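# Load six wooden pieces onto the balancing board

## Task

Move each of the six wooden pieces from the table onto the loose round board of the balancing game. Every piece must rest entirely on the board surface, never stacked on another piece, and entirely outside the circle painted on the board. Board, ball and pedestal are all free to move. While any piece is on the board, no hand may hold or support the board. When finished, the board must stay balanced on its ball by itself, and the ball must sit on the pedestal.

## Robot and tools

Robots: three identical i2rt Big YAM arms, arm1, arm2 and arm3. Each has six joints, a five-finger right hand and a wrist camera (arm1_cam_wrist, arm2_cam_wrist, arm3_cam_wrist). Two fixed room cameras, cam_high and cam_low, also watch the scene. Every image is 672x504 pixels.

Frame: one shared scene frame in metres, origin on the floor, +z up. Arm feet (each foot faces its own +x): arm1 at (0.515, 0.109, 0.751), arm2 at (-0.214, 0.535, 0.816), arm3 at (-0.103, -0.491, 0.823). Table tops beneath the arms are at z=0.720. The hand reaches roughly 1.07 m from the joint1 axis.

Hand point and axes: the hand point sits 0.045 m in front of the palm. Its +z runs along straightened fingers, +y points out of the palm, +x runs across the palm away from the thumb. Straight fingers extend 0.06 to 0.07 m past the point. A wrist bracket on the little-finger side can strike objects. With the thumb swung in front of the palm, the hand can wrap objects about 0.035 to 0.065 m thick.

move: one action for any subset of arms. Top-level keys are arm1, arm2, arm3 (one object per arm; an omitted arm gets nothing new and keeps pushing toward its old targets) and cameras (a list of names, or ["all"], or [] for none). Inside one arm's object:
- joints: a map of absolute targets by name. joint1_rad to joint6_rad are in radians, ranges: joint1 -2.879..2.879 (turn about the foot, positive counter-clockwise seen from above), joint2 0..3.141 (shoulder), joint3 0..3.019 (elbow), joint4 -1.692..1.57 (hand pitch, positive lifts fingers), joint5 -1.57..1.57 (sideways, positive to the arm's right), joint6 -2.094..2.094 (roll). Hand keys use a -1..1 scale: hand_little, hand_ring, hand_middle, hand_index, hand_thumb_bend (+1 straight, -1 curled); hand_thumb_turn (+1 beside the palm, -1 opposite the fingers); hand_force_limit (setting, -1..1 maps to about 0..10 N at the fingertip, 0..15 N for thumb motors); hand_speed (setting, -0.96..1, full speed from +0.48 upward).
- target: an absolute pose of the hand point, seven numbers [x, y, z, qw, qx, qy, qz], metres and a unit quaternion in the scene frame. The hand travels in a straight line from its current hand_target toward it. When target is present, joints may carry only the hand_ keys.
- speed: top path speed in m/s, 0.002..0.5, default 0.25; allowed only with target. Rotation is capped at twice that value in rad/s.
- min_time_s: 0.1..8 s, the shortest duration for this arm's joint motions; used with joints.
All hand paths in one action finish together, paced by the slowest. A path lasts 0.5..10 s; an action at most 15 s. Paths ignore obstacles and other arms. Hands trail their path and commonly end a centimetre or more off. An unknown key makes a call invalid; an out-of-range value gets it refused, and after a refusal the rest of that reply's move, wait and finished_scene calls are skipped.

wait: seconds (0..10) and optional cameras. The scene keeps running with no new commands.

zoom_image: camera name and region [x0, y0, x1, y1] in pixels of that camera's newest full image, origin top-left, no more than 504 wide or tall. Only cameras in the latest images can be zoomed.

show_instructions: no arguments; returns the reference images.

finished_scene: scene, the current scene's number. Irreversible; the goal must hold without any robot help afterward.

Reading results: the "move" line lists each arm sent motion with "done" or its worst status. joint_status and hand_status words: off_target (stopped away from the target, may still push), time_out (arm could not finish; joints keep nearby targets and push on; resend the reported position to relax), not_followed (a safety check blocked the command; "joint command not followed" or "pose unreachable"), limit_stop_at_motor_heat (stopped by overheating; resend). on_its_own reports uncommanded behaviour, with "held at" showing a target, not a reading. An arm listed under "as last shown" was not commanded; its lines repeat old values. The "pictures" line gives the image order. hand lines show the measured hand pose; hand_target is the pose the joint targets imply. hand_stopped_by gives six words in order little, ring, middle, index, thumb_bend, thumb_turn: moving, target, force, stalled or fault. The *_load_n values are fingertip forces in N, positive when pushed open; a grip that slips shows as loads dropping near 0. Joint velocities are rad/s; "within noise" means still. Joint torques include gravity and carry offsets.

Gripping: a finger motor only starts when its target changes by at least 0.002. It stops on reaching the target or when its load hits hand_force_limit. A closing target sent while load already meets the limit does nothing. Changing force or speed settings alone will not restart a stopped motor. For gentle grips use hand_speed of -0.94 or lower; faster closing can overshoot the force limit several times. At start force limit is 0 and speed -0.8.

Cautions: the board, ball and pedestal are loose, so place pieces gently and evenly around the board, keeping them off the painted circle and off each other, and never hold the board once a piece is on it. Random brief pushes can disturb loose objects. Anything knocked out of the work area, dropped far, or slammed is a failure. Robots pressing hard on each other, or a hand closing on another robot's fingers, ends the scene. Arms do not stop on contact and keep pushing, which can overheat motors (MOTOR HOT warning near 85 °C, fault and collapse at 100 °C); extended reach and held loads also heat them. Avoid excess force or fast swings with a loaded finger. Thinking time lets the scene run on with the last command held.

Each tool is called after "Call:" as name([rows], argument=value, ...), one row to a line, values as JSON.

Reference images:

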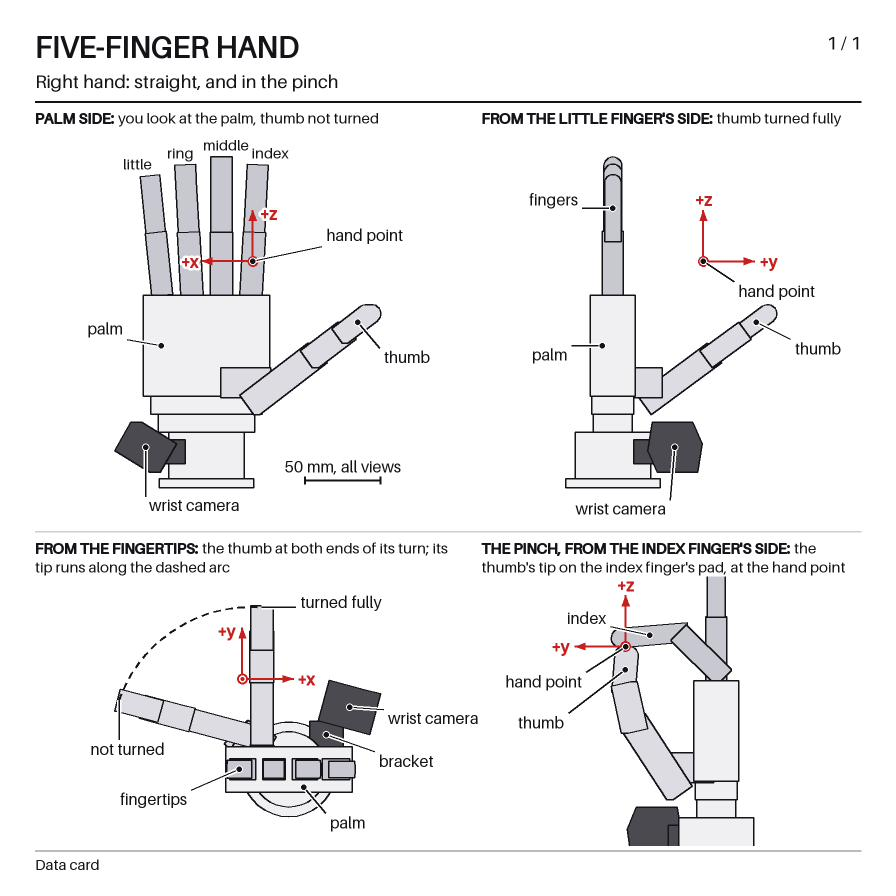

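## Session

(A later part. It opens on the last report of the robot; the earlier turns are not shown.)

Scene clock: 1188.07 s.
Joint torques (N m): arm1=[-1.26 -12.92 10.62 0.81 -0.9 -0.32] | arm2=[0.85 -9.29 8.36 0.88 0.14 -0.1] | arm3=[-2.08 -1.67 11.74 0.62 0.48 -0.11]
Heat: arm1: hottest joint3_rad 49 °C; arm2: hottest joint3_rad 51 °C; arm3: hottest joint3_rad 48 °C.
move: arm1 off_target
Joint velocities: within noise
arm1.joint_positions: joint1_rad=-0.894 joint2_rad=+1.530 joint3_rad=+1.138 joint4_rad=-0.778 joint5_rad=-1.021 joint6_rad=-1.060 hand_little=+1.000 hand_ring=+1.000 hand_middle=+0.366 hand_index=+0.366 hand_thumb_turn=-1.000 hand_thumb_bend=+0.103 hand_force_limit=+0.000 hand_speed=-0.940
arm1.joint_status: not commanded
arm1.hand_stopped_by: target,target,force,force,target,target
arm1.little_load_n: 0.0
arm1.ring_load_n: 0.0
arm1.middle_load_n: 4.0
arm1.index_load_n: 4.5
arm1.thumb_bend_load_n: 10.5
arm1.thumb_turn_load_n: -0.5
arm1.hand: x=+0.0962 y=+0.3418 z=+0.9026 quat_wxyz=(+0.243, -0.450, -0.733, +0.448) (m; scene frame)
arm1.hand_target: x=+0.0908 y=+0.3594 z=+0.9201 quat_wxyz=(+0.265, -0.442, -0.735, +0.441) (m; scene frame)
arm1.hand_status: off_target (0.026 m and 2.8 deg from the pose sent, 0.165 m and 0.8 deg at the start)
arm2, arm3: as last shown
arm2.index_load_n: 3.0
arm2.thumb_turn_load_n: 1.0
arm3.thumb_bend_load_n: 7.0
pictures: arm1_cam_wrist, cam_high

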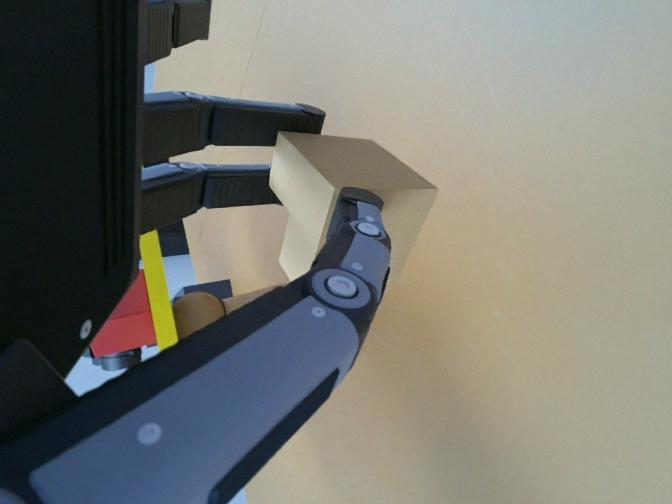

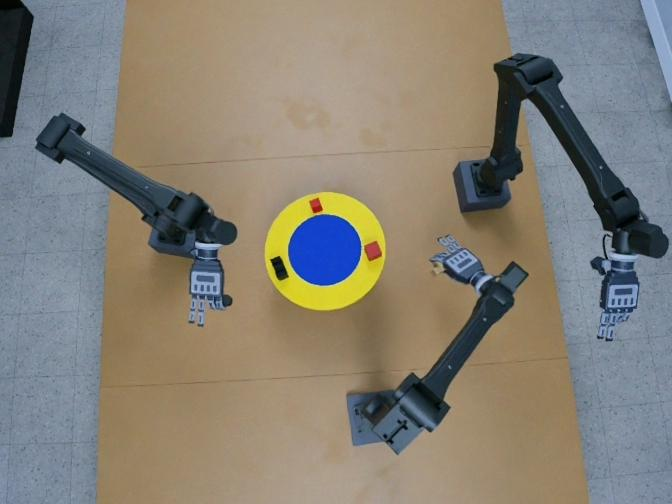

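Call:
move(arm1={"target": [0.30, 0.15, 1.10, -0.2954, 0.4917, 0.7021, -0.4219], "speed": 0.2}, arm3={"target": [-0.049, -0.130, 1.06, -0.5507, 0.8165, -0.144, 0.0971], "speed": 0.2}, cameras=["arm1_cam_wrist","cam_high","arm3_cam_wrist"])

Scene clock: 1257.17 s.
Joint torques (N m): arm1=[-1.38 0.85 11.29 0.98 -0.79 -0.15] | arm2=[0.97 -9.35 8.39 0.85 0.14 -0.1] | arm3=[-1.55 -0.38 10.74 2.47 0 -0.14]
Heat: arm1: hottest joint3_rad 56 °C; arm2: hottest joint3_rad 51 °C; arm3: hottest joint3_rad 51 °C.
move: arm1 off_target; arm3 off_target
Joint velocities: within noise
arm1.joint_positions: joint1_rad=-0.965 joint2_rad=+0.635 joint3_rad=+0.982 joint4_rad=-1.424 joint5_rad=-0.991 joint6_rad=-0.964 hand_little=+1.000 hand_ring=+1.000 hand_middle=+0.366 hand_index=+0.366 hand_thumb_turn=-1.000 hand_thumb_bend=+0.103 hand_force_limit=+0.000 hand_speed=-0.940
arm1.joint_status: not commanded
arm1.hand_stopped_by: target,target,force,force,target,target
arm1.little_load_n: 0.0
arm1.ring_load_n: -0.5
arm1.middle_load_n: 4.5
arm1.index_load_n: 4.5
arm1.thumb_bend_load_n: 10.5
arm1.thumb_turn_load_n: 0.0
arm1.hand: x=+0.3006 y=+0.1443 z=+1.0798 quat_wxyz=(+0.277, -0.494, -0.705, +0.428) (m; scene frame)
arm1.hand_target: x=+0.2999 y=+0.1493 z=+1.0994 quat_wxyz=(+0.296, -0.492, -0.702, +0.422) (m; scene frame)
arm1.hand_status: off_target (0.021 m and 2.3 deg from the pose sent, 0.342 m and 9.0 deg at the start)
arm2: as last shown
arm2.middle_load_n: 5.0
arm2.thumb_bend_load_n: 7.0
arm3.joint_positions: joint1_rad=+0.102 joint2_rad=+0.614 joint3_rad=+0.568 joint4_rad=-0.382 joint5_rad=+0.206 joint6_rad=+0.086 hand_little=+1.000 hand_ring=+1.000 hand_middle=+0.099 hand_index=+0.093 hand_thumb_turn=-1.000 hand_thumb_bend=+0.301 hand_force_limit=+0.000 hand_speed=-0.940
arm3.joint_status: not commanded
arm3.hand_stopped_by: target,target,force,force,target,target
arm3.little_load_n: 0.0
arm3.ring_load_n: 0.0
arm3.middle_load_n: 4.5
arm3.index_load_n: 6.0
arm3.thumb_bend_load_n: 7.0
arm3.thumb_turn_load_n: -1.5
arm3.hand: x=-0.0474 y=-0.1382 z=+1.0439 quat_wxyz=(-0.534, +0.826, -0.151, +0.098) (m; scene frame)
arm3.hand_target: x=-0.0490 y=-0.1307 z=+1.0600 quat_wxyz=(-0.551, +0.816, -0.144, +0.097) (m; scene frame)
arm3.hand_status: off_target (0.018 m and 2.3 deg from the pose sent, 0.282 m and 77.6 deg at the start)
pictures: arm1_cam_wrist, arm3_cam_wrist, cam_high

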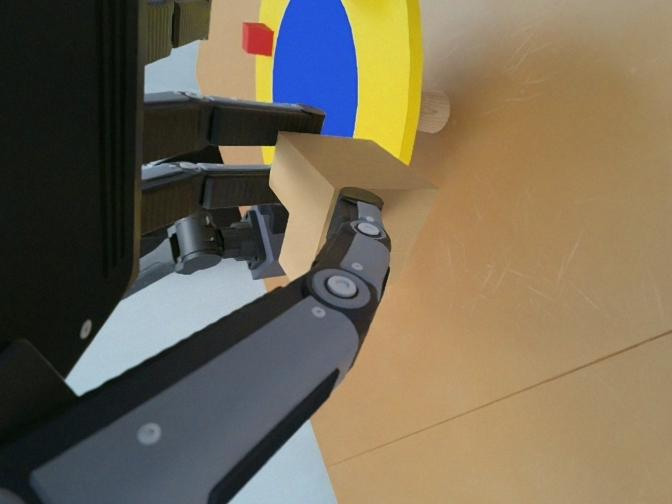

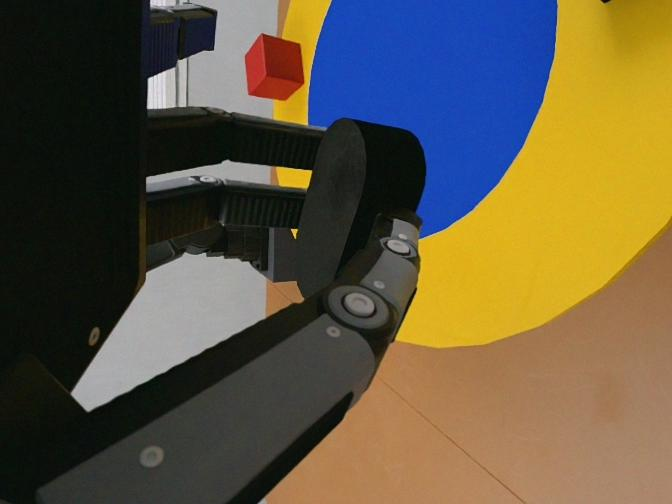

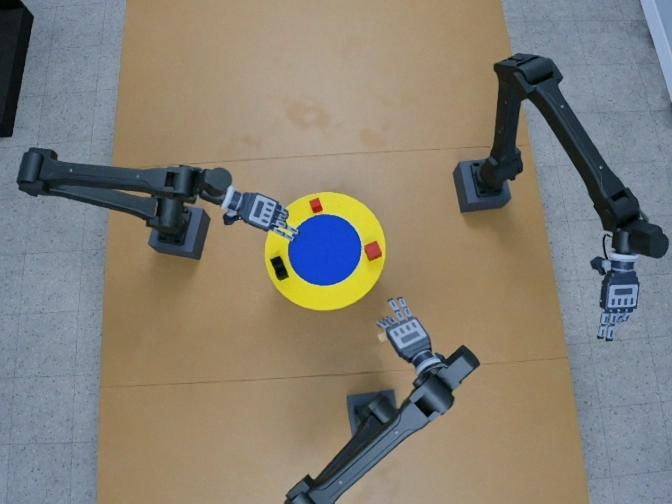

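Call:
move(arm2={"target": [-0.051, 0.18, 1.08, 0.1179, -0.1815, 0.8188, -0.5317], "speed": 0.25}, cameras=["cam_high","arm2_cam_wrist"])

Scene clock: 1264.80 s.
Joint torques (N m): arm1=[-1.38 0.85 11.29 0.98 -0.79 -0.15] | arm2=[0.44 -3.9 10.56 2.52 -0.14 -0.1] | arm3=[-1.44 -0.15 10.8 2.45 -0.01 -0.12]
Heat: arm1: hottest joint3_rad 55 °C; arm2: hottest joint3_rad 51 °C; arm3: hottest joint3_rad 52 °C.
move: arm2 off_target
Joint velocities: within noise
arm1, arm3: as last shown
arm1.hand: x=+0.3007 y=+0.1442 z=+1.0798 quat_wxyz=(+0.277, -0.494, -0.705, +0.428) (m; scene frame)
arm1.hand_target: x=+0.3000 y=+0.1492 z=+1.0994 quat_wxyz=(+0.296, -0.492, -0.702, +0.422) (m; scene frame)
arm2.joint_positions: joint1_rad=+0.230 joint2_rad=+0.771 joint3_rad=+0.702 joint4_rad=-0.415 joint5_rad=-0.133 joint6_rad=-0.046 hand_little=+1.000 hand_ring=+1.000 hand_middle=+0.184 hand_index=+0.194 hand_thumb_turn=-1.000 hand_thumb_bend=+0.101 hand_force_limit=+0.000 hand_speed=-0.940
arm2.joint_status: not commanded
arm2.hand_stopped_by: target,target,force,force,target,target
arm2.little_load_n: 0.0
arm2.ring_load_n: 0.0
arm2.middle_load_n: 5.5
arm2.index_load_n: 3.0
arm2.thumb_bend_load_n: 7.0
arm2.thumb_turn_load_n: 0.5
arm2.hand: x=-0.0531 y=+0.1878 z=+1.0611 quat_wxyz=(-0.117, +0.179, -0.832, +0.512) (m; scene frame)
arm2.hand_target: x=-0.0513 y=+0.1806 z=+1.0802 quat_wxyz=(-0.118, +0.181, -0.819, +0.532) (m; scene frame)
arm2.hand_status: off_target (0.021 m and 2.7 deg from the pose sent, 0.640 m and 64.6 deg at the start)
arm3.index_load_n: 5.5
arm3.thumb_turn_load_n: -1.0
pictures: arm2_cam_wrist, cam_high

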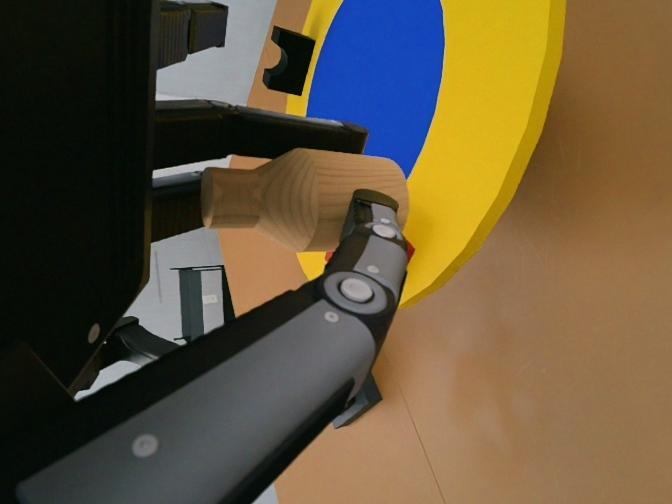

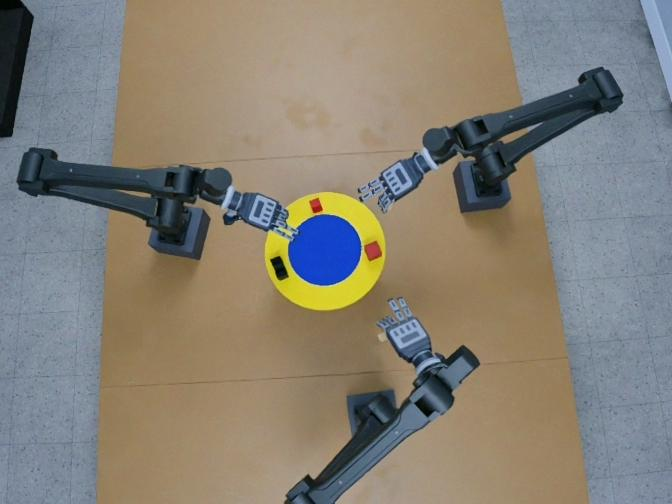

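Call:
move(arm1={"target": [0.153, 0.061, 1.005, -0.2954, 0.4917, 0.7021, -0.4219], "speed": 0.15}, arm2={"target": [-0.0513, 0.133, 1.005, 0.1179, -0.1815, 0.8188, -0.5317], "speed": 0.15}, arm3={"target": [-0.049, -0.104, 0.975, -0.5507, 0.8165, -0.144, 0.0971], "speed": 0.15}, cameras=["all"])

Call:
zoom_image(camera="cam_high", region=[250, 180, 395, 325])

Call:
zoom_image(camera="cam_low", region=[250, 190, 450, 300])

Scene clock: 1279.80 s.
Joint torques (N m): arm1=[1.03 -2.73 8.61 2.93 -0.15 -0.02] | arm2=[-0.5 -5.19 7.56 2.56 -0.15 -0.11] | arm3=[-2.08 -1.14 9.14 2.54 0.16 -0.09]
Heat: arm1: hottest joint3_rad 55 °C; arm2: hottest joint3_rad 52 °C; arm3: hottest joint3_rad 52 °C.
move: arm1 done; arm2 done; arm3 off_target
Joint velocities: within noise
arm1.joint_positions: joint1_rad=-0.209 joint2_rad=+0.763 joint3_rad=+0.752 joint4_rad=-0.546 joint5_rad=-0.410 joint6_rad=-0.250 hand_little=+1.000 hand_ring=+1.000 hand_middle=+0.366 hand_index=+0.366 hand_thumb_turn=-1.000 hand_thumb_bend=+0.103 hand_force_limit=+0.000 hand_speed=-0.940
arm1.joint_status: not commanded
arm1.hand_stopped_by: target,target,force,force,target,target
arm1.little_load_n: 0.0
arm1.ring_load_n: 0.0
arm1.middle_load_n: 4.5
arm1.index_load_n: 4.5
arm1.thumb_bend_load_n: 10.5
arm1.thumb_turn_load_n: 0.0
arm1.hand: x=+0.1552 y=+0.0656 z=+1.0021 quat_wxyz=(+0.293, -0.494, -0.705, +0.415) (m; scene frame)
arm1.hand_target: x=+0.1532 y=+0.0611 z=+1.0050 quat_wxyz=(+0.295, -0.492, -0.702, +0.422) (m; scene frame)
arm1.hand_status: done (0.006 m and 0.9 deg from the pose sent, 0.185 m and 2.3 deg at the start)
arm2.joint_positions: joint1_rad=+0.196 joint2_rad=+0.963 joint3_rad=+0.632 joint4_rad=-0.112 joint5_rad=-0.175 joint6_rad=-0.066 hand_little=+1.000 hand_ring=+1.000 hand_middle=+0.184 hand_index=+0.194 hand_thumb_turn=-1.000 hand_thumb_bend=+0.101 hand_force_limit=+0.000 hand_speed=-0.940
arm2.joint_status: not commanded
arm2.hand_stopped_by: target,target,force,force,target,target
arm2.little_load_n: 0.0
arm2.ring_load_n: 0.0
arm2.middle_load_n: 5.5
arm2.index_load_n: 3.0
arm2.thumb_bend_load_n: 6.5
arm2.thumb_turn_load_n: 0.5
arm2.hand: x=-0.0467 y=+0.1358 z=+1.0102 quat_wxyz=(-0.122, +0.183, -0.819, +0.530) (m; scene frame)
arm2.hand_target: x=-0.0513 y=+0.1332 z=+1.0049 quat_wxyz=(-0.118, +0.182, -0.819, +0.531) (m; scene frame)
arm2.hand_status: done (0.007 m and 0.5 deg from the pose sent, 0.078 m and 2.8 deg at the start)
arm3.joint_positions: joint1_rad=+0.113 joint2_rad=+0.792 joint3_rad=+0.413 joint4_rad=-0.040 joint5_rad=+0.213 joint6_rad=+0.086 hand_little=+1.000 hand_ring=+1.000 hand_middle=+0.099 hand_index=+0.093 hand_thumb_turn=-1.000 hand_thumb_bend=+0.301 hand_force_limit=+0.000 hand_speed=-0.940
arm3.joint_status: not commanded
arm3.hand_stopped_by: target,target,force,force,target,target
arm3.little_load_n: 0.0
arm3.ring_load_n: -0.5
arm3.middle_load_n: 5.0
arm3.index_load_n: 5.5
arm3.thumb_bend_load_n: 7.0
arm3.thumb_turn_load_n: -1.5
arm3.hand: x=-0.0469 y=-0.1108 z=+0.9658 quat_wxyz=(-0.539, +0.824, -0.148, +0.098) (m; scene frame)
arm3.hand_target: x=-0.0491 y=-0.1044 z=+0.9751 quat_wxyz=(-0.551, +0.816, -0.144, +0.097) (m; scene frame)
arm3.hand_status: off_target (0.012 m and 1.7 deg from the pose sent, 0.077 m and 2.3 deg at the start)
pictures: arm1_cam_wrist, arm2_cam_wrist, arm3_cam_wrist, cam_high, cam_low

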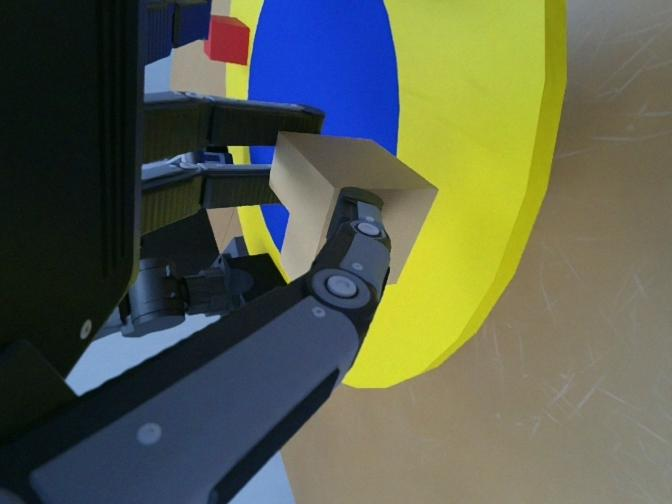

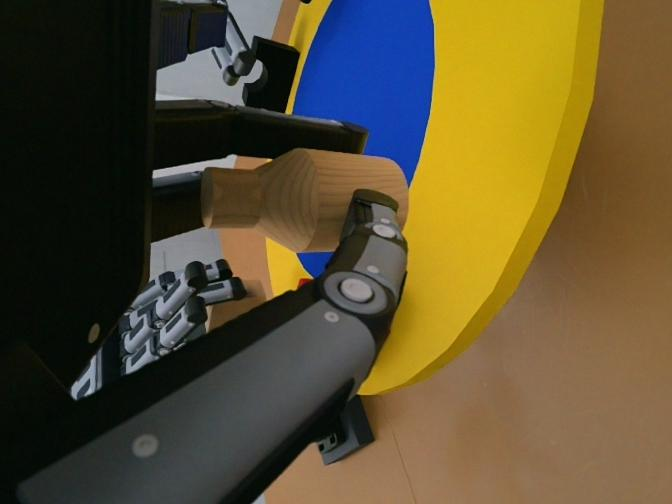

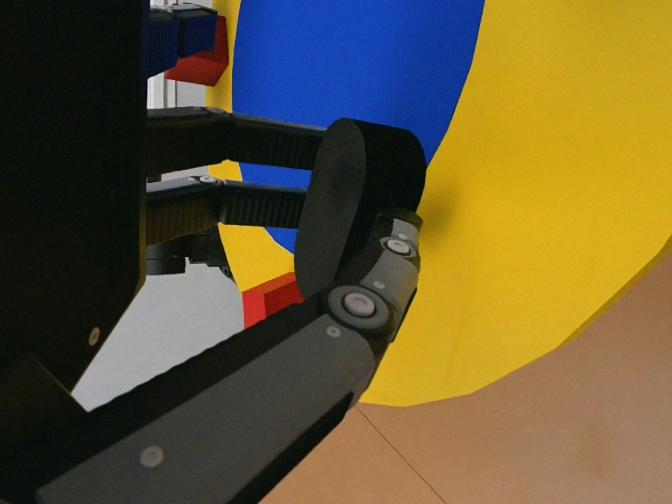

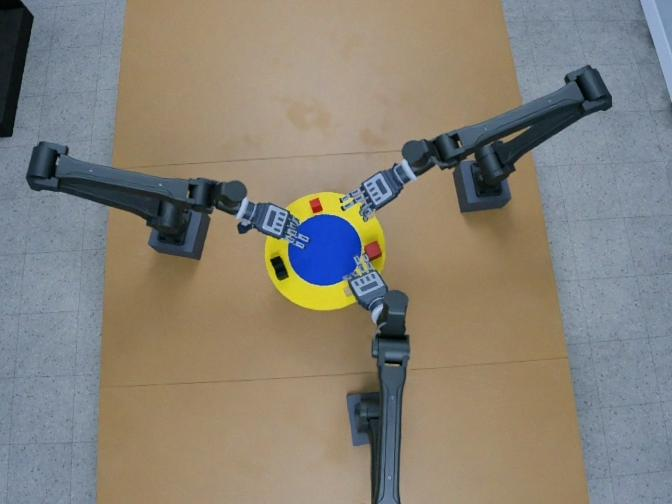

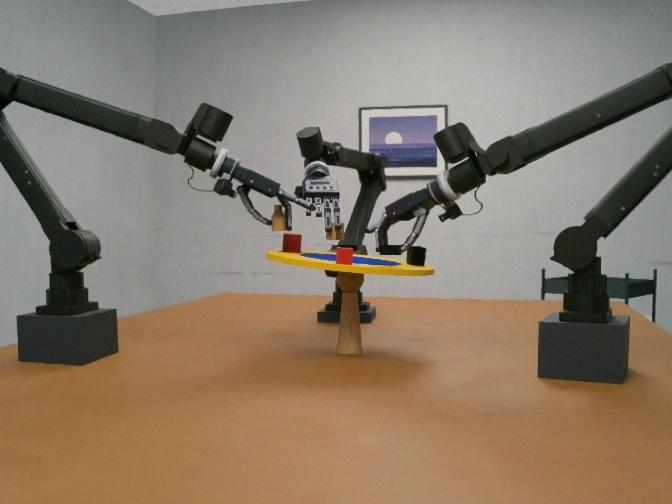

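Scaled by 3.476 from the camera's 672x504 image, which has a finer 960x720 frame.

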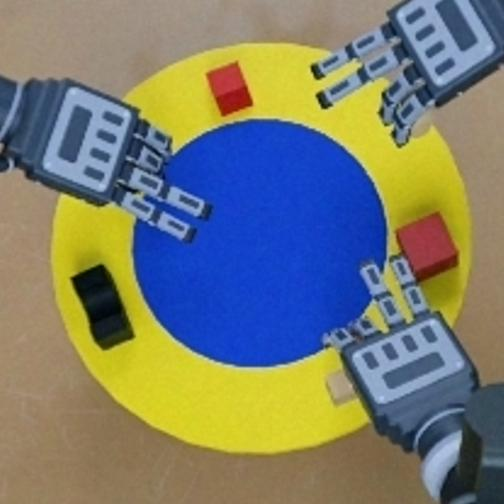

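Scaled by 2.520 from the camera's 672x504 image, which has a finer 960x720 frame.

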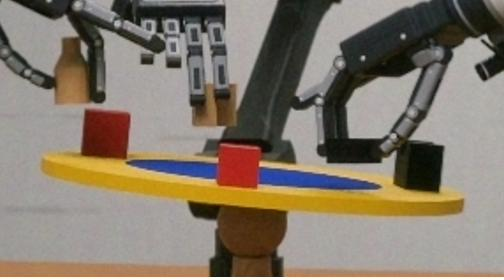

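Call:
zoom_image(camera="cam_high", region=[330, 180, 400, 230])

Call:
zoom_image(camera="cam_high", region=[330, 260, 400, 310])

Call:
zoom_image(camera="cam_high", region=[265, 190, 335, 240])

Scaled by 7.200 from the camera's 672x504 image, which has a finer 960x720 frame.

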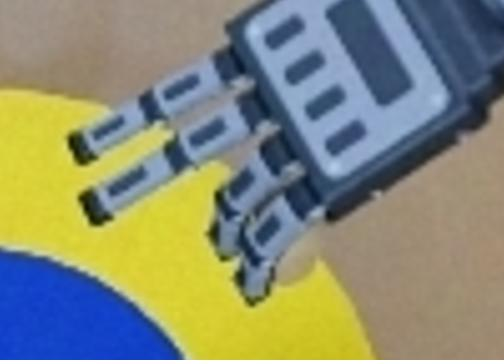

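Scaled by 7.200 from the camera's 672x504 image, which has a finer 960x720 frame.

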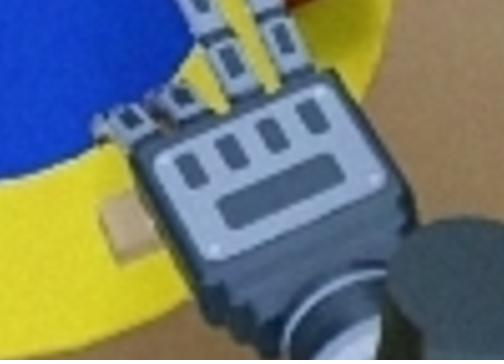

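Scaled by 7.200 from the camera's 672x504 image, which has a finer 960x720 frame.

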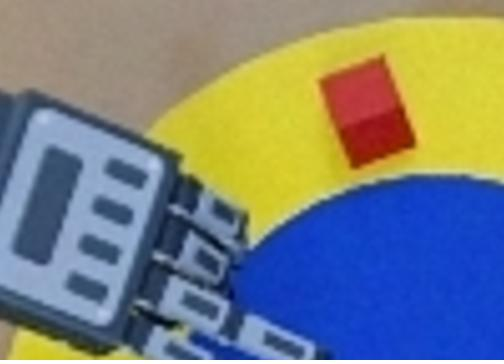

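Call:
move(arm1={"target": [0.151, 0.059, 0.995, -0.2954, 0.4917, 0.7021, -0.4219], "speed": 0.1}, arm2={"target": [-0.071, 0.103, 0.990, 0.1179, -0.1815, 0.8188, -0.5317], "speed": 0.1}, arm3={"target": [-0.062, -0.104, 0.957, -0.5507, 0.8165, -0.144, 0.0971], "speed": 0.1}, cameras=["arm2_cam_wrist","arm3_cam_wrist","arm1_cam_wrist","cam_high","cam_low"])

Call:
zoom_image(camera="cam_low", region=[250, 190, 450, 300])

Call:
zoom_image(camera="cam_high", region=[250, 180, 395, 325])

Scene clock: 1362.70 s.
Joint torques (N m): arm1=[1.38 -2.14 8.47 2.93 -0.14 -0.04] | arm2=[-0.21 -6.36 8.84 2.51 -0.19 -0.09] | arm3=[-1.9 -0.91 8.84 2.43 0.21 0.13]
Heat: arm1: hottest joint3_rad 50 °C; arm2: hottest joint3_rad 49 °C; arm3: hottest joint3_rad 49 °C.
move: arm1 done; arm2 off_target; arm3 off_target
Joint velocities: within noise
arm1.joint_positions: joint1_rad=-0.204 joint2_rad=+0.763 joint3_rad=+0.731 joint4_rad=-0.514 joint5_rad=-0.402 joint6_rad=-0.245 hand_little=+1.000 hand_ring=+1.000 hand_middle=+0.366 hand_index=+0.366 hand_thumb_turn=-1.000 hand_thumb_bend=+0.103 hand_force_limit=+0.000 hand_speed=-0.940
arm1.joint_status: not commanded
arm1.hand_stopped_by: target,target,force,force,target,target
arm1.little_load_n: 0.0
arm1.ring_load_n: 0.0
arm1.middle_load_n: 4.5
arm1.index_load_n: 4.5
arm1.thumb_bend_load_n: 10.5
arm1.thumb_turn_load_n: -0.5
arm1.hand: x=+0.1532 y=+0.0653 z=+0.9954 quat_wxyz=(+0.298, -0.494, -0.703, +0.416) (m; scene frame)
arm1.hand_target: x=+0.1512 y=+0.0591 z=+0.9952 quat_wxyz=(+0.295, -0.492, -0.702, +0.422) (m; scene frame)
arm1.hand_status: done (0.007 m and 0.8 deg from the pose sent, 0.011 m and 0.9 deg at the start)
arm2.joint_positions: joint1_rad=+0.109 joint2_rad=+1.069 joint3_rad=+0.632 joint4_rad=-0.036 joint5_rad=-0.250 joint6_rad=-0.102 hand_little=+1.000 hand_ring=+1.000 hand_middle=+0.184 hand_index=+0.194 hand_thumb_turn=-1.000 hand_thumb_bend=+0.101 hand_force_limit=+0.000 hand_speed=-0.940
arm2.joint_status: not commanded
arm2.hand_stopped_by: target,target,force,force,target,target
arm2.little_load_n: 0.0
arm2.ring_load_n: 0.0
arm2.middle_load_n: 5.5
arm2.index_load_n: 3.5
arm2.thumb_bend_load_n: 7.0
arm2.thumb_turn_load_n: 1.0
arm2.hand: x=-0.0687 y=+0.1112 z=+0.9831 quat_wxyz=(-0.121, +0.181, -0.826, +0.521) (m; scene frame)
arm2.hand_target: x=-0.0711 y=+0.1033 z=+0.9900 quat_wxyz=(-0.118, +0.182, -0.819, +0.532) (m; scene frame)
arm2.hand_status: off_target (0.011 m and 1.5 deg from the pose sent, 0.046 m and 0.5 deg at the start)
arm3.joint_positions: joint1_rad=+0.170 joint2_rad=+0.818 joint3_rad=+0.375 joint4_rad=+0.023 joint5_rad=+0.264 joint6_rad=+0.095 hand_little=+1.000 hand_ring=+1.000 hand_middle=+0.099 hand_index=+0.093 hand_thumb_turn=-1.000 hand_thumb_bend=+0.301 hand_force_limit=+0.000 hand_speed=-0.940
arm3.joint_status: not commanded
arm3.hand_stopped_by: target,target,force,force,target,target
arm3.little_load_n: 0.0
arm3.ring_load_n: 0.0
arm3.middle_load_n: 4.5
arm3.index_load_n: 6.0
arm3.thumb_bend_load_n: 7.0
arm3.thumb_turn_load_n: -1.5
arm3.hand: x=-0.0593 y=-0.1109 z=+0.9490 quat_wxyz=(-0.539, +0.824, -0.142, +0.102) (m; scene frame)
arm3.hand_target: x=-0.0620 y=-0.1043 z=+0.9572 quat_wxyz=(-0.551, +0.816, -0.144, +0.097) (m; scene frame)
arm3.hand_status: off_target (0.011 m and 1.7 deg from the pose sent, 0.019 m and 1.7 deg at the start)
pictures: arm1_cam_wrist, arm2_cam_wrist, arm3_cam_wrist, cam_high, cam_low

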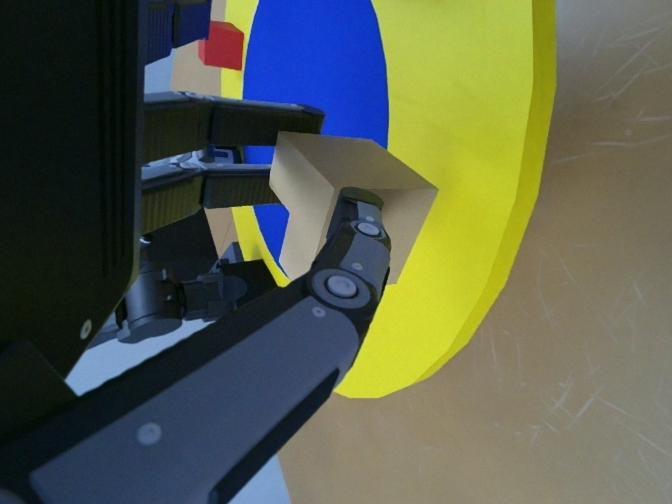

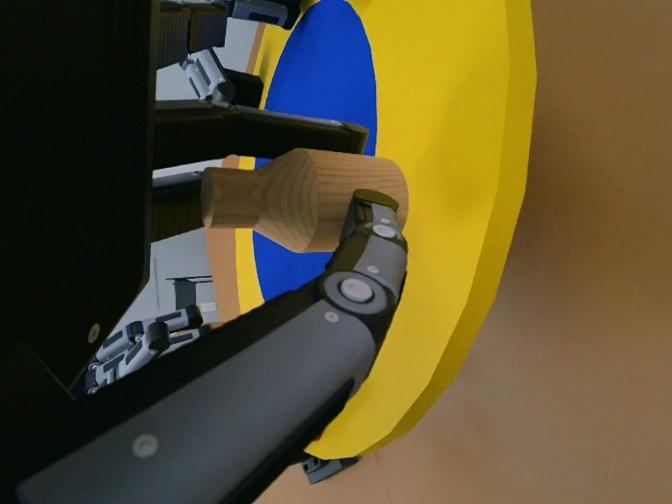

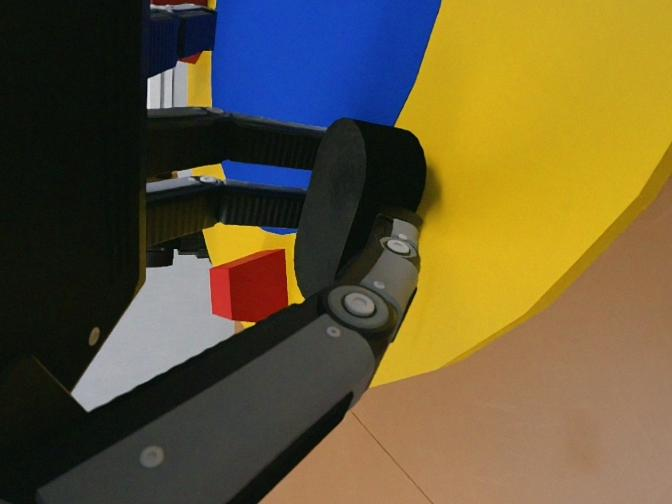

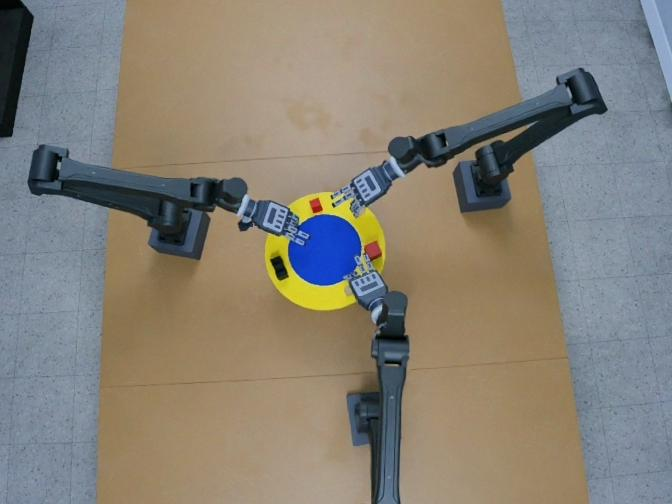

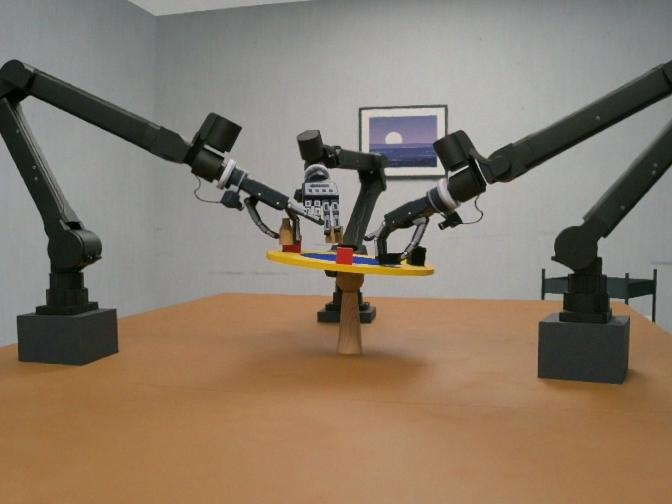

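Scaled by 2.520 from the camera's 672x504 image, which has a finer 960x720 frame.

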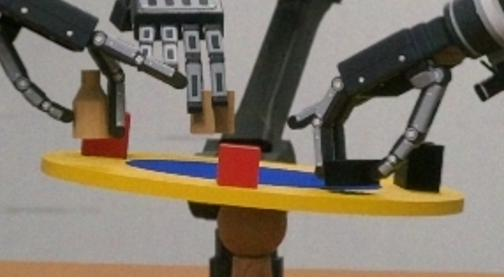

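Scaled by 3.476 from the camera's 672x504 image, which has a finer 960x720 frame.

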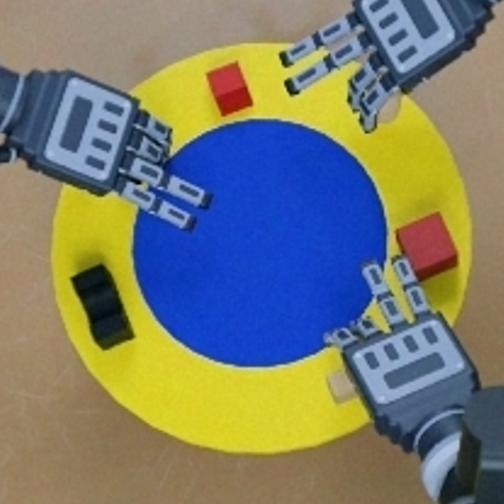

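Call:
move(arm1={"target": [0.151, 0.059, 0.974, -0.2954, 0.4917, 0.7021, -0.4219], "speed": 0.05}, arm2={"target": [-0.071, 0.102, 0.972, 0.1179, -0.1815, 0.8188, -0.5317], "speed": 0.05}, arm3={"target": [-0.062, -0.104, 0.941, -0.5507, 0.8165, -0.144, 0.0971], "speed": 0.05}, cameras=["cam_high","cam_low"])

Call:
zoom_image(camera="cam_low", region=[250, 215, 350, 285])

Call:
zoom_image(camera="cam_low", region=[350, 215, 450, 285])

Scene clock: 1374.70 s.
Joint torques (N m): arm1=[1.38 -1.73 8.23 2.86 -0.14 -0.06] | arm2=[-0.15 -6.07 7.12 2.54 -0.19 -0.11] | arm3=[-1.73 -1.2 8.28 2.18 0.23 -0.05]
Heat: arm1: hottest joint3_rad 50 °C; arm2: hottest joint3_rad 49 °C; arm3: hottest joint3_rad 49 °C.
move: arm1 done; arm2 done; arm3 done
Joint velocities: within noise
arm1.joint_positions: joint1_rad=-0.204 joint2_rad=+0.763 joint3_rad=+0.681 joint4_rad=-0.454 joint5_rad=-0.402 joint6_rad=-0.243 hand_little=+1.000 hand_ring=+1.000 hand_middle=+0.366 hand_index=+0.366 hand_thumb_turn=-1.000 hand_thumb_bend=+0.103 hand_force_limit=+0.000 hand_speed=-0.940
arm1.joint_status: not commanded
arm1.hand_stopped_by: target,target,force,force,target,target
arm1.little_load_n: 0.0
arm1.ring_load_n: -0.5
arm1.middle_load_n: 4.5
arm1.index_load_n: 4.5
arm1.thumb_bend_load_n: 10.0
arm1.thumb_turn_load_n: -0.5
arm1.hand: x=+0.1525 y=+0.0652 z=+0.9779 quat_wxyz=(+0.301, -0.493, -0.701, +0.418) (m; scene frame)
arm1.hand_target: x=+0.1512 y=+0.0591 z=+0.9740 quat_wxyz=(+0.295, -0.492, -0.702, +0.422) (m; scene frame)
arm1.hand_status: done (0.007 m and 0.7 deg from the pose sent, 0.022 m and 0.8 deg at the start)
arm2.joint_positions: joint1_rad=+0.109 joint2_rad=+1.095 joint3_rad=+0.622 joint4_rad=+0.027 joint5_rad=-0.250 joint6_rad=-0.103 hand_little=+1.000 hand_ring=+1.000 hand_middle=+0.184 hand_index=+0.194 hand_thumb_turn=-1.000 hand_thumb_bend=+0.101 hand_force_limit=+0.000 hand_speed=-0.940
arm2.joint_status: not commanded
arm2.hand_stopped_by: target,target,force,force,target,target
arm2.little_load_n: 0.0
arm2.ring_load_n: 0.0
arm2.middle_load_n: 5.5
arm2.index_load_n: 3.5
arm2.thumb_bend_load_n: 7.0
arm2.thumb_turn_load_n: 1.0
arm2.hand: x=-0.0673 y=+0.1035 z=+0.9794 quat_wxyz=(-0.121, +0.181, -0.818, +0.532) (m; scene frame)
arm2.hand_target: x=-0.0710 y=+0.1023 z=+0.9720 quat_wxyz=(-0.118, +0.182, -0.819, +0.531) (m; scene frame)
arm2.hand_status: done (0.008 m and 0.3 deg from the pose sent, 0.015 m and 1.5 deg at the start)
arm3.joint_positions: joint1_rad=+0.170 joint2_rad=+0.850 joint3_rad=+0.348 joint4_rad=+0.096 joint5_rad=+0.265 joint6_rad=+0.097 hand_little=+1.000 hand_ring=+1.000 hand_middle=+0.099 hand_index=+0.093 hand_thumb_turn=-1.000 hand_thumb_bend=+0.301 hand_force_limit=+0.000 hand_speed=-0.940
arm3.joint_status: not commanded
arm3.hand_stopped_by: target,target,force,force,target,target
arm3.little_load_n: 0.0
arm3.ring_load_n: 0.0
arm3.middle_load_n: 4.5
arm3.index_load_n: 5.5
arm3.thumb_bend_load_n: 7.0
arm3.thumb_turn_load_n: -1.0
arm3.hand: x=-0.0592 y=-0.1084 z=+0.9389 quat_wxyz=(-0.545, +0.820, -0.143, +0.101) (m; scene frame)
arm3.hand_target: x=-0.0620 y=-0.1042 z=+0.9411 quat_wxyz=(-0.551, +0.817, -0.144, +0.097) (m; scene frame)
arm3.hand_status: done (0.006 m and 0.8 deg from the pose sent, 0.011 m and 1.7 deg at the start)
pictures: cam_high, cam_low

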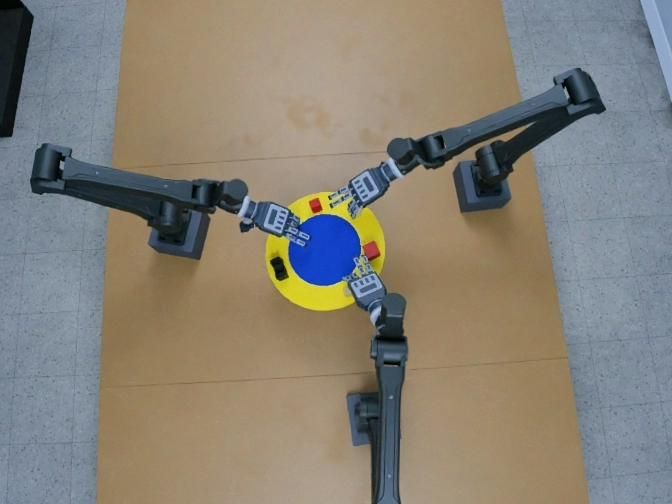

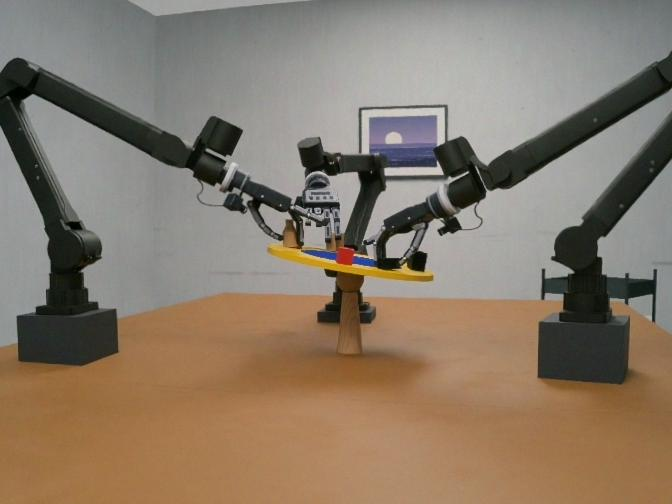

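Scaled by 5.040 from the camera's 672x504 image, which has a finer 960x720 frame.

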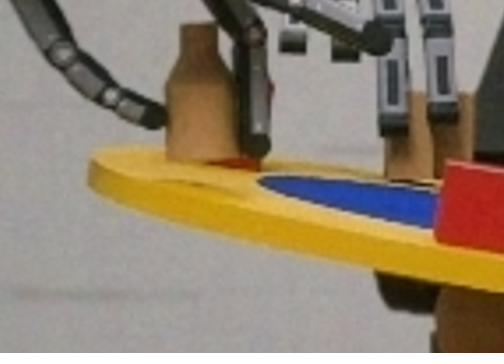

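Scaled by 5.040 from the camera's 672x504 image, which has a finer 960x720 frame.

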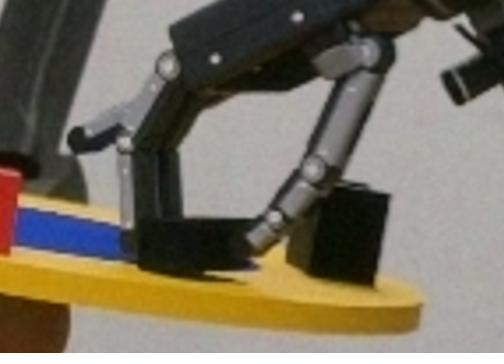

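Call:
move(arm3={"target": [-0.062, -0.104, 0.957, -0.5507, 0.8165, -0.144, 0.0971], "speed": 0.03}, cameras=["cam_low"])

Call:
zoom_image(camera="cam_low", region=[260, 215, 440, 285])

Scene clock: 1389.77 s.
Joint torques (N m): arm1=[1.38 -1.79 8.21 2.8 -0.14 -0.06] | arm2=[-0.21 -6.07 7.12 2.55 -0.18 -0.11] | arm3=[-1.67 -1.79 10.76 1.1 0.16 -0.01]
Heat: arm1: hottest joint3_rad 50 °C; arm2: hottest joint3_rad 49 °C; arm3: hottest joint3_rad 50 °C.
move: arm3 off_target
Joint velocities: within noise
arm1, arm2: as last shown
arm1.joint_positions: joint1_rad=-0.204 joint2_rad=+0.763 joint3_rad=+0.681 joint4_rad=-0.452 joint5_rad=-0.402 joint6_rad=-0.243 hand_little=+1.000 hand_ring=+1.000 hand_middle=+0.366 hand_index=+0.366 hand_thumb_turn=-1.000 hand_thumb_bend=+0.103 hand_force_limit=+0.000 hand_speed=-0.940
arm1.ring_load_n: 0.0
arm1.hand: x=+0.1521 y=+0.0653 z=+0.9782 quat_wxyz=(+0.301, -0.492, -0.701, +0.419) (m; scene frame)
arm2.index_load_n: 3.0
arm2.thumb_bend_load_n: 6.5
arm3.joint_positions: joint1_rad=+0.170 joint2_rad=+0.828 joint3_rad=+0.348 joint4_rad=+0.056 joint5_rad=+0.265 joint6_rad=+0.098 hand_little=+1.000 hand_ring=+1.000 hand_middle=+0.099 hand_index=+0.093 hand_thumb_turn=-1.000 hand_thumb_bend=+0.301 hand_force_limit=+0.000 hand_speed=-0.940
arm3.joint_status: not commanded
arm3.hand_stopped_by: target,target,force,force,target,target
arm3.little_load_n: -0.5
arm3.ring_load_n: 0.0
arm3.middle_load_n: 4.5
arm3.index_load_n: 5.5
arm3.thumb_bend_load_n: 7.0
arm3.thumb_turn_load_n: -1.0
arm3.hand: x=-0.0596 y=-0.1144 z=+0.9379 quat_wxyz=(-0.538, +0.824, -0.143, +0.102) (m; scene frame)
arm3.hand_target: x=-0.0620 y=-0.1045 z=+0.9571 quat_wxyz=(-0.551, +0.816, -0.144, +0.097) (m; scene frame)
arm3.hand_status: off_target (0.022 m and 1.8 deg from the pose sent, 0.019 m and 0.8 deg at the start)
pictures: cam_low

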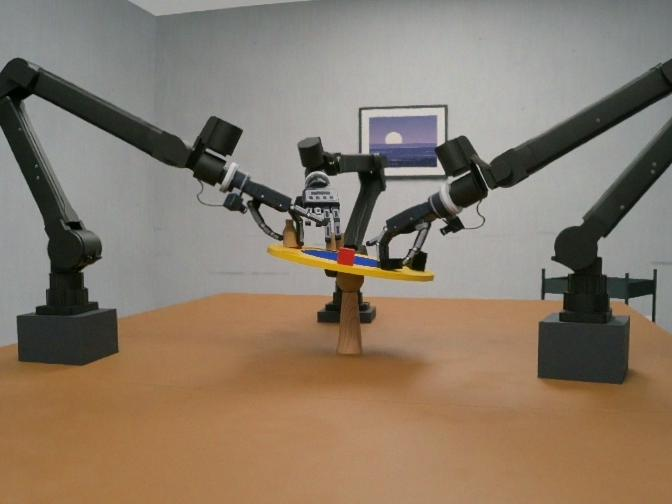

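Scaled by 2.800 from the camera's 672x504 image, which has a finer 960x720 frame.

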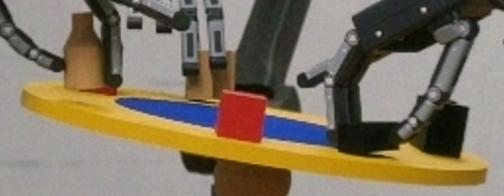

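Call:
move(arm3={"target": [-0.062, -0.100, 0.967, -0.5507, 0.8165, -0.144, 0.0971], "speed": 0.03}, cameras=["cam_low"])

Call:
zoom_image(camera="cam_low", region=[260, 215, 440, 285])

Scene clock: 1394.50 s.
Joint torques (N m): arm1=[1.38 -1.79 8.21 2.8 -0.14 -0.06] | arm2=[-0.26 -6.12 7.12 2.54 -0.19 -0.11] | arm3=[-0.97 -1.67 11.89 1.28 0.25 -0.02]
Heat: arm1: hottest joint3_rad 50 °C; arm2: hottest joint3_rad 49 °C; arm3: hottest joint3_rad 50 °C.
move: arm3 off_target
Joint velocities: within noise
arm1, arm2: as last shown
arm1.joint_positions: joint1_rad=-0.204 joint2_rad=+0.764 joint3_rad=+0.681 joint4_rad=-0.452 joint5_rad=-0.402 joint6_rad=-0.243 hand_little=+1.000 hand_ring=+1.000 hand_middle=+0.366 hand_index=+0.366 hand_thumb_turn=-1.000 hand_thumb_bend=+0.103 hand_force_limit=+0.000 hand_speed=-0.940
arm1.ring_load_n: -0.5
arm1.thumb_bend_load_n: 10.5
arm1.thumb_turn_load_n: 0.0
arm1.hand: x=+0.1521 y=+0.0653 z=+0.9781 quat_wxyz=(+0.301, -0.492, -0.701, +0.419) (m; scene frame)
arm1.hand_target: x=+0.1512 y=+0.0591 z=+0.9741 quat_wxyz=(+0.295, -0.492, -0.702, +0.422) (m; scene frame)
arm3.joint_positions: joint1_rad=+0.171 joint2_rad=+0.823 joint3_rad=+0.361 joint4_rad=+0.021 joint5_rad=+0.265 joint6_rad=+0.098 hand_little=+1.000 hand_ring=+1.000 hand_middle=+0.099 hand_index=+0.093 hand_thumb_turn=-1.000 hand_thumb_bend=+0.301 hand_force_limit=+0.000 hand_speed=-0.940
arm3.joint_status: not commanded
arm3.hand_stopped_by: target,target,force,force,target,target
arm3.little_load_n: 0.0
arm3.ring_load_n: 0.0
arm3.middle_load_n: 4.5
arm3.index_load_n: 5.5
arm3.thumb_bend_load_n: 6.5
arm3.thumb_turn_load_n: -1.0
arm3.hand: x=-0.0599 y=-0.1158 z=+0.9390 quat_wxyz=(-0.531, +0.829, -0.143, +0.102) (m; scene frame)
arm3.hand_target: x=-0.0621 y=-0.1013 z=+0.9671 quat_wxyz=(-0.551, +0.816, -0.144, +0.097) (m; scene frame)
arm3.hand_status: off_target (0.032 m and 2.8 deg from the pose sent, 0.033 m and 1.8 deg at the start)
pictures: cam_low

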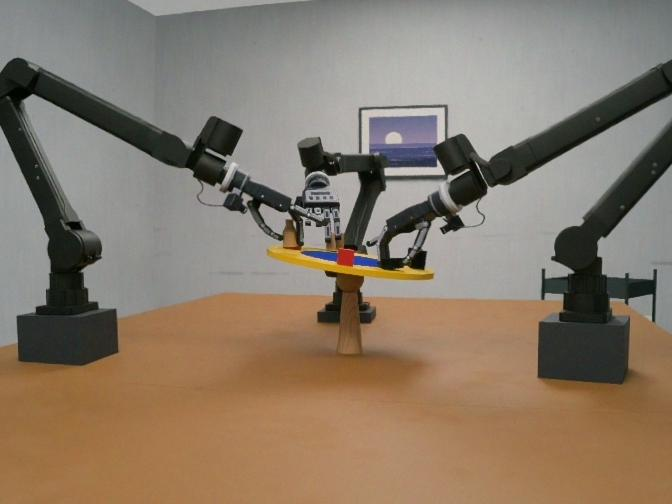

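Scaled by 2.800 from the camera's 672x504 image, which has a finer 960x720 frame.

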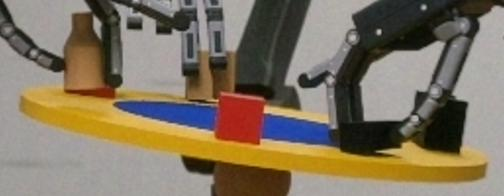

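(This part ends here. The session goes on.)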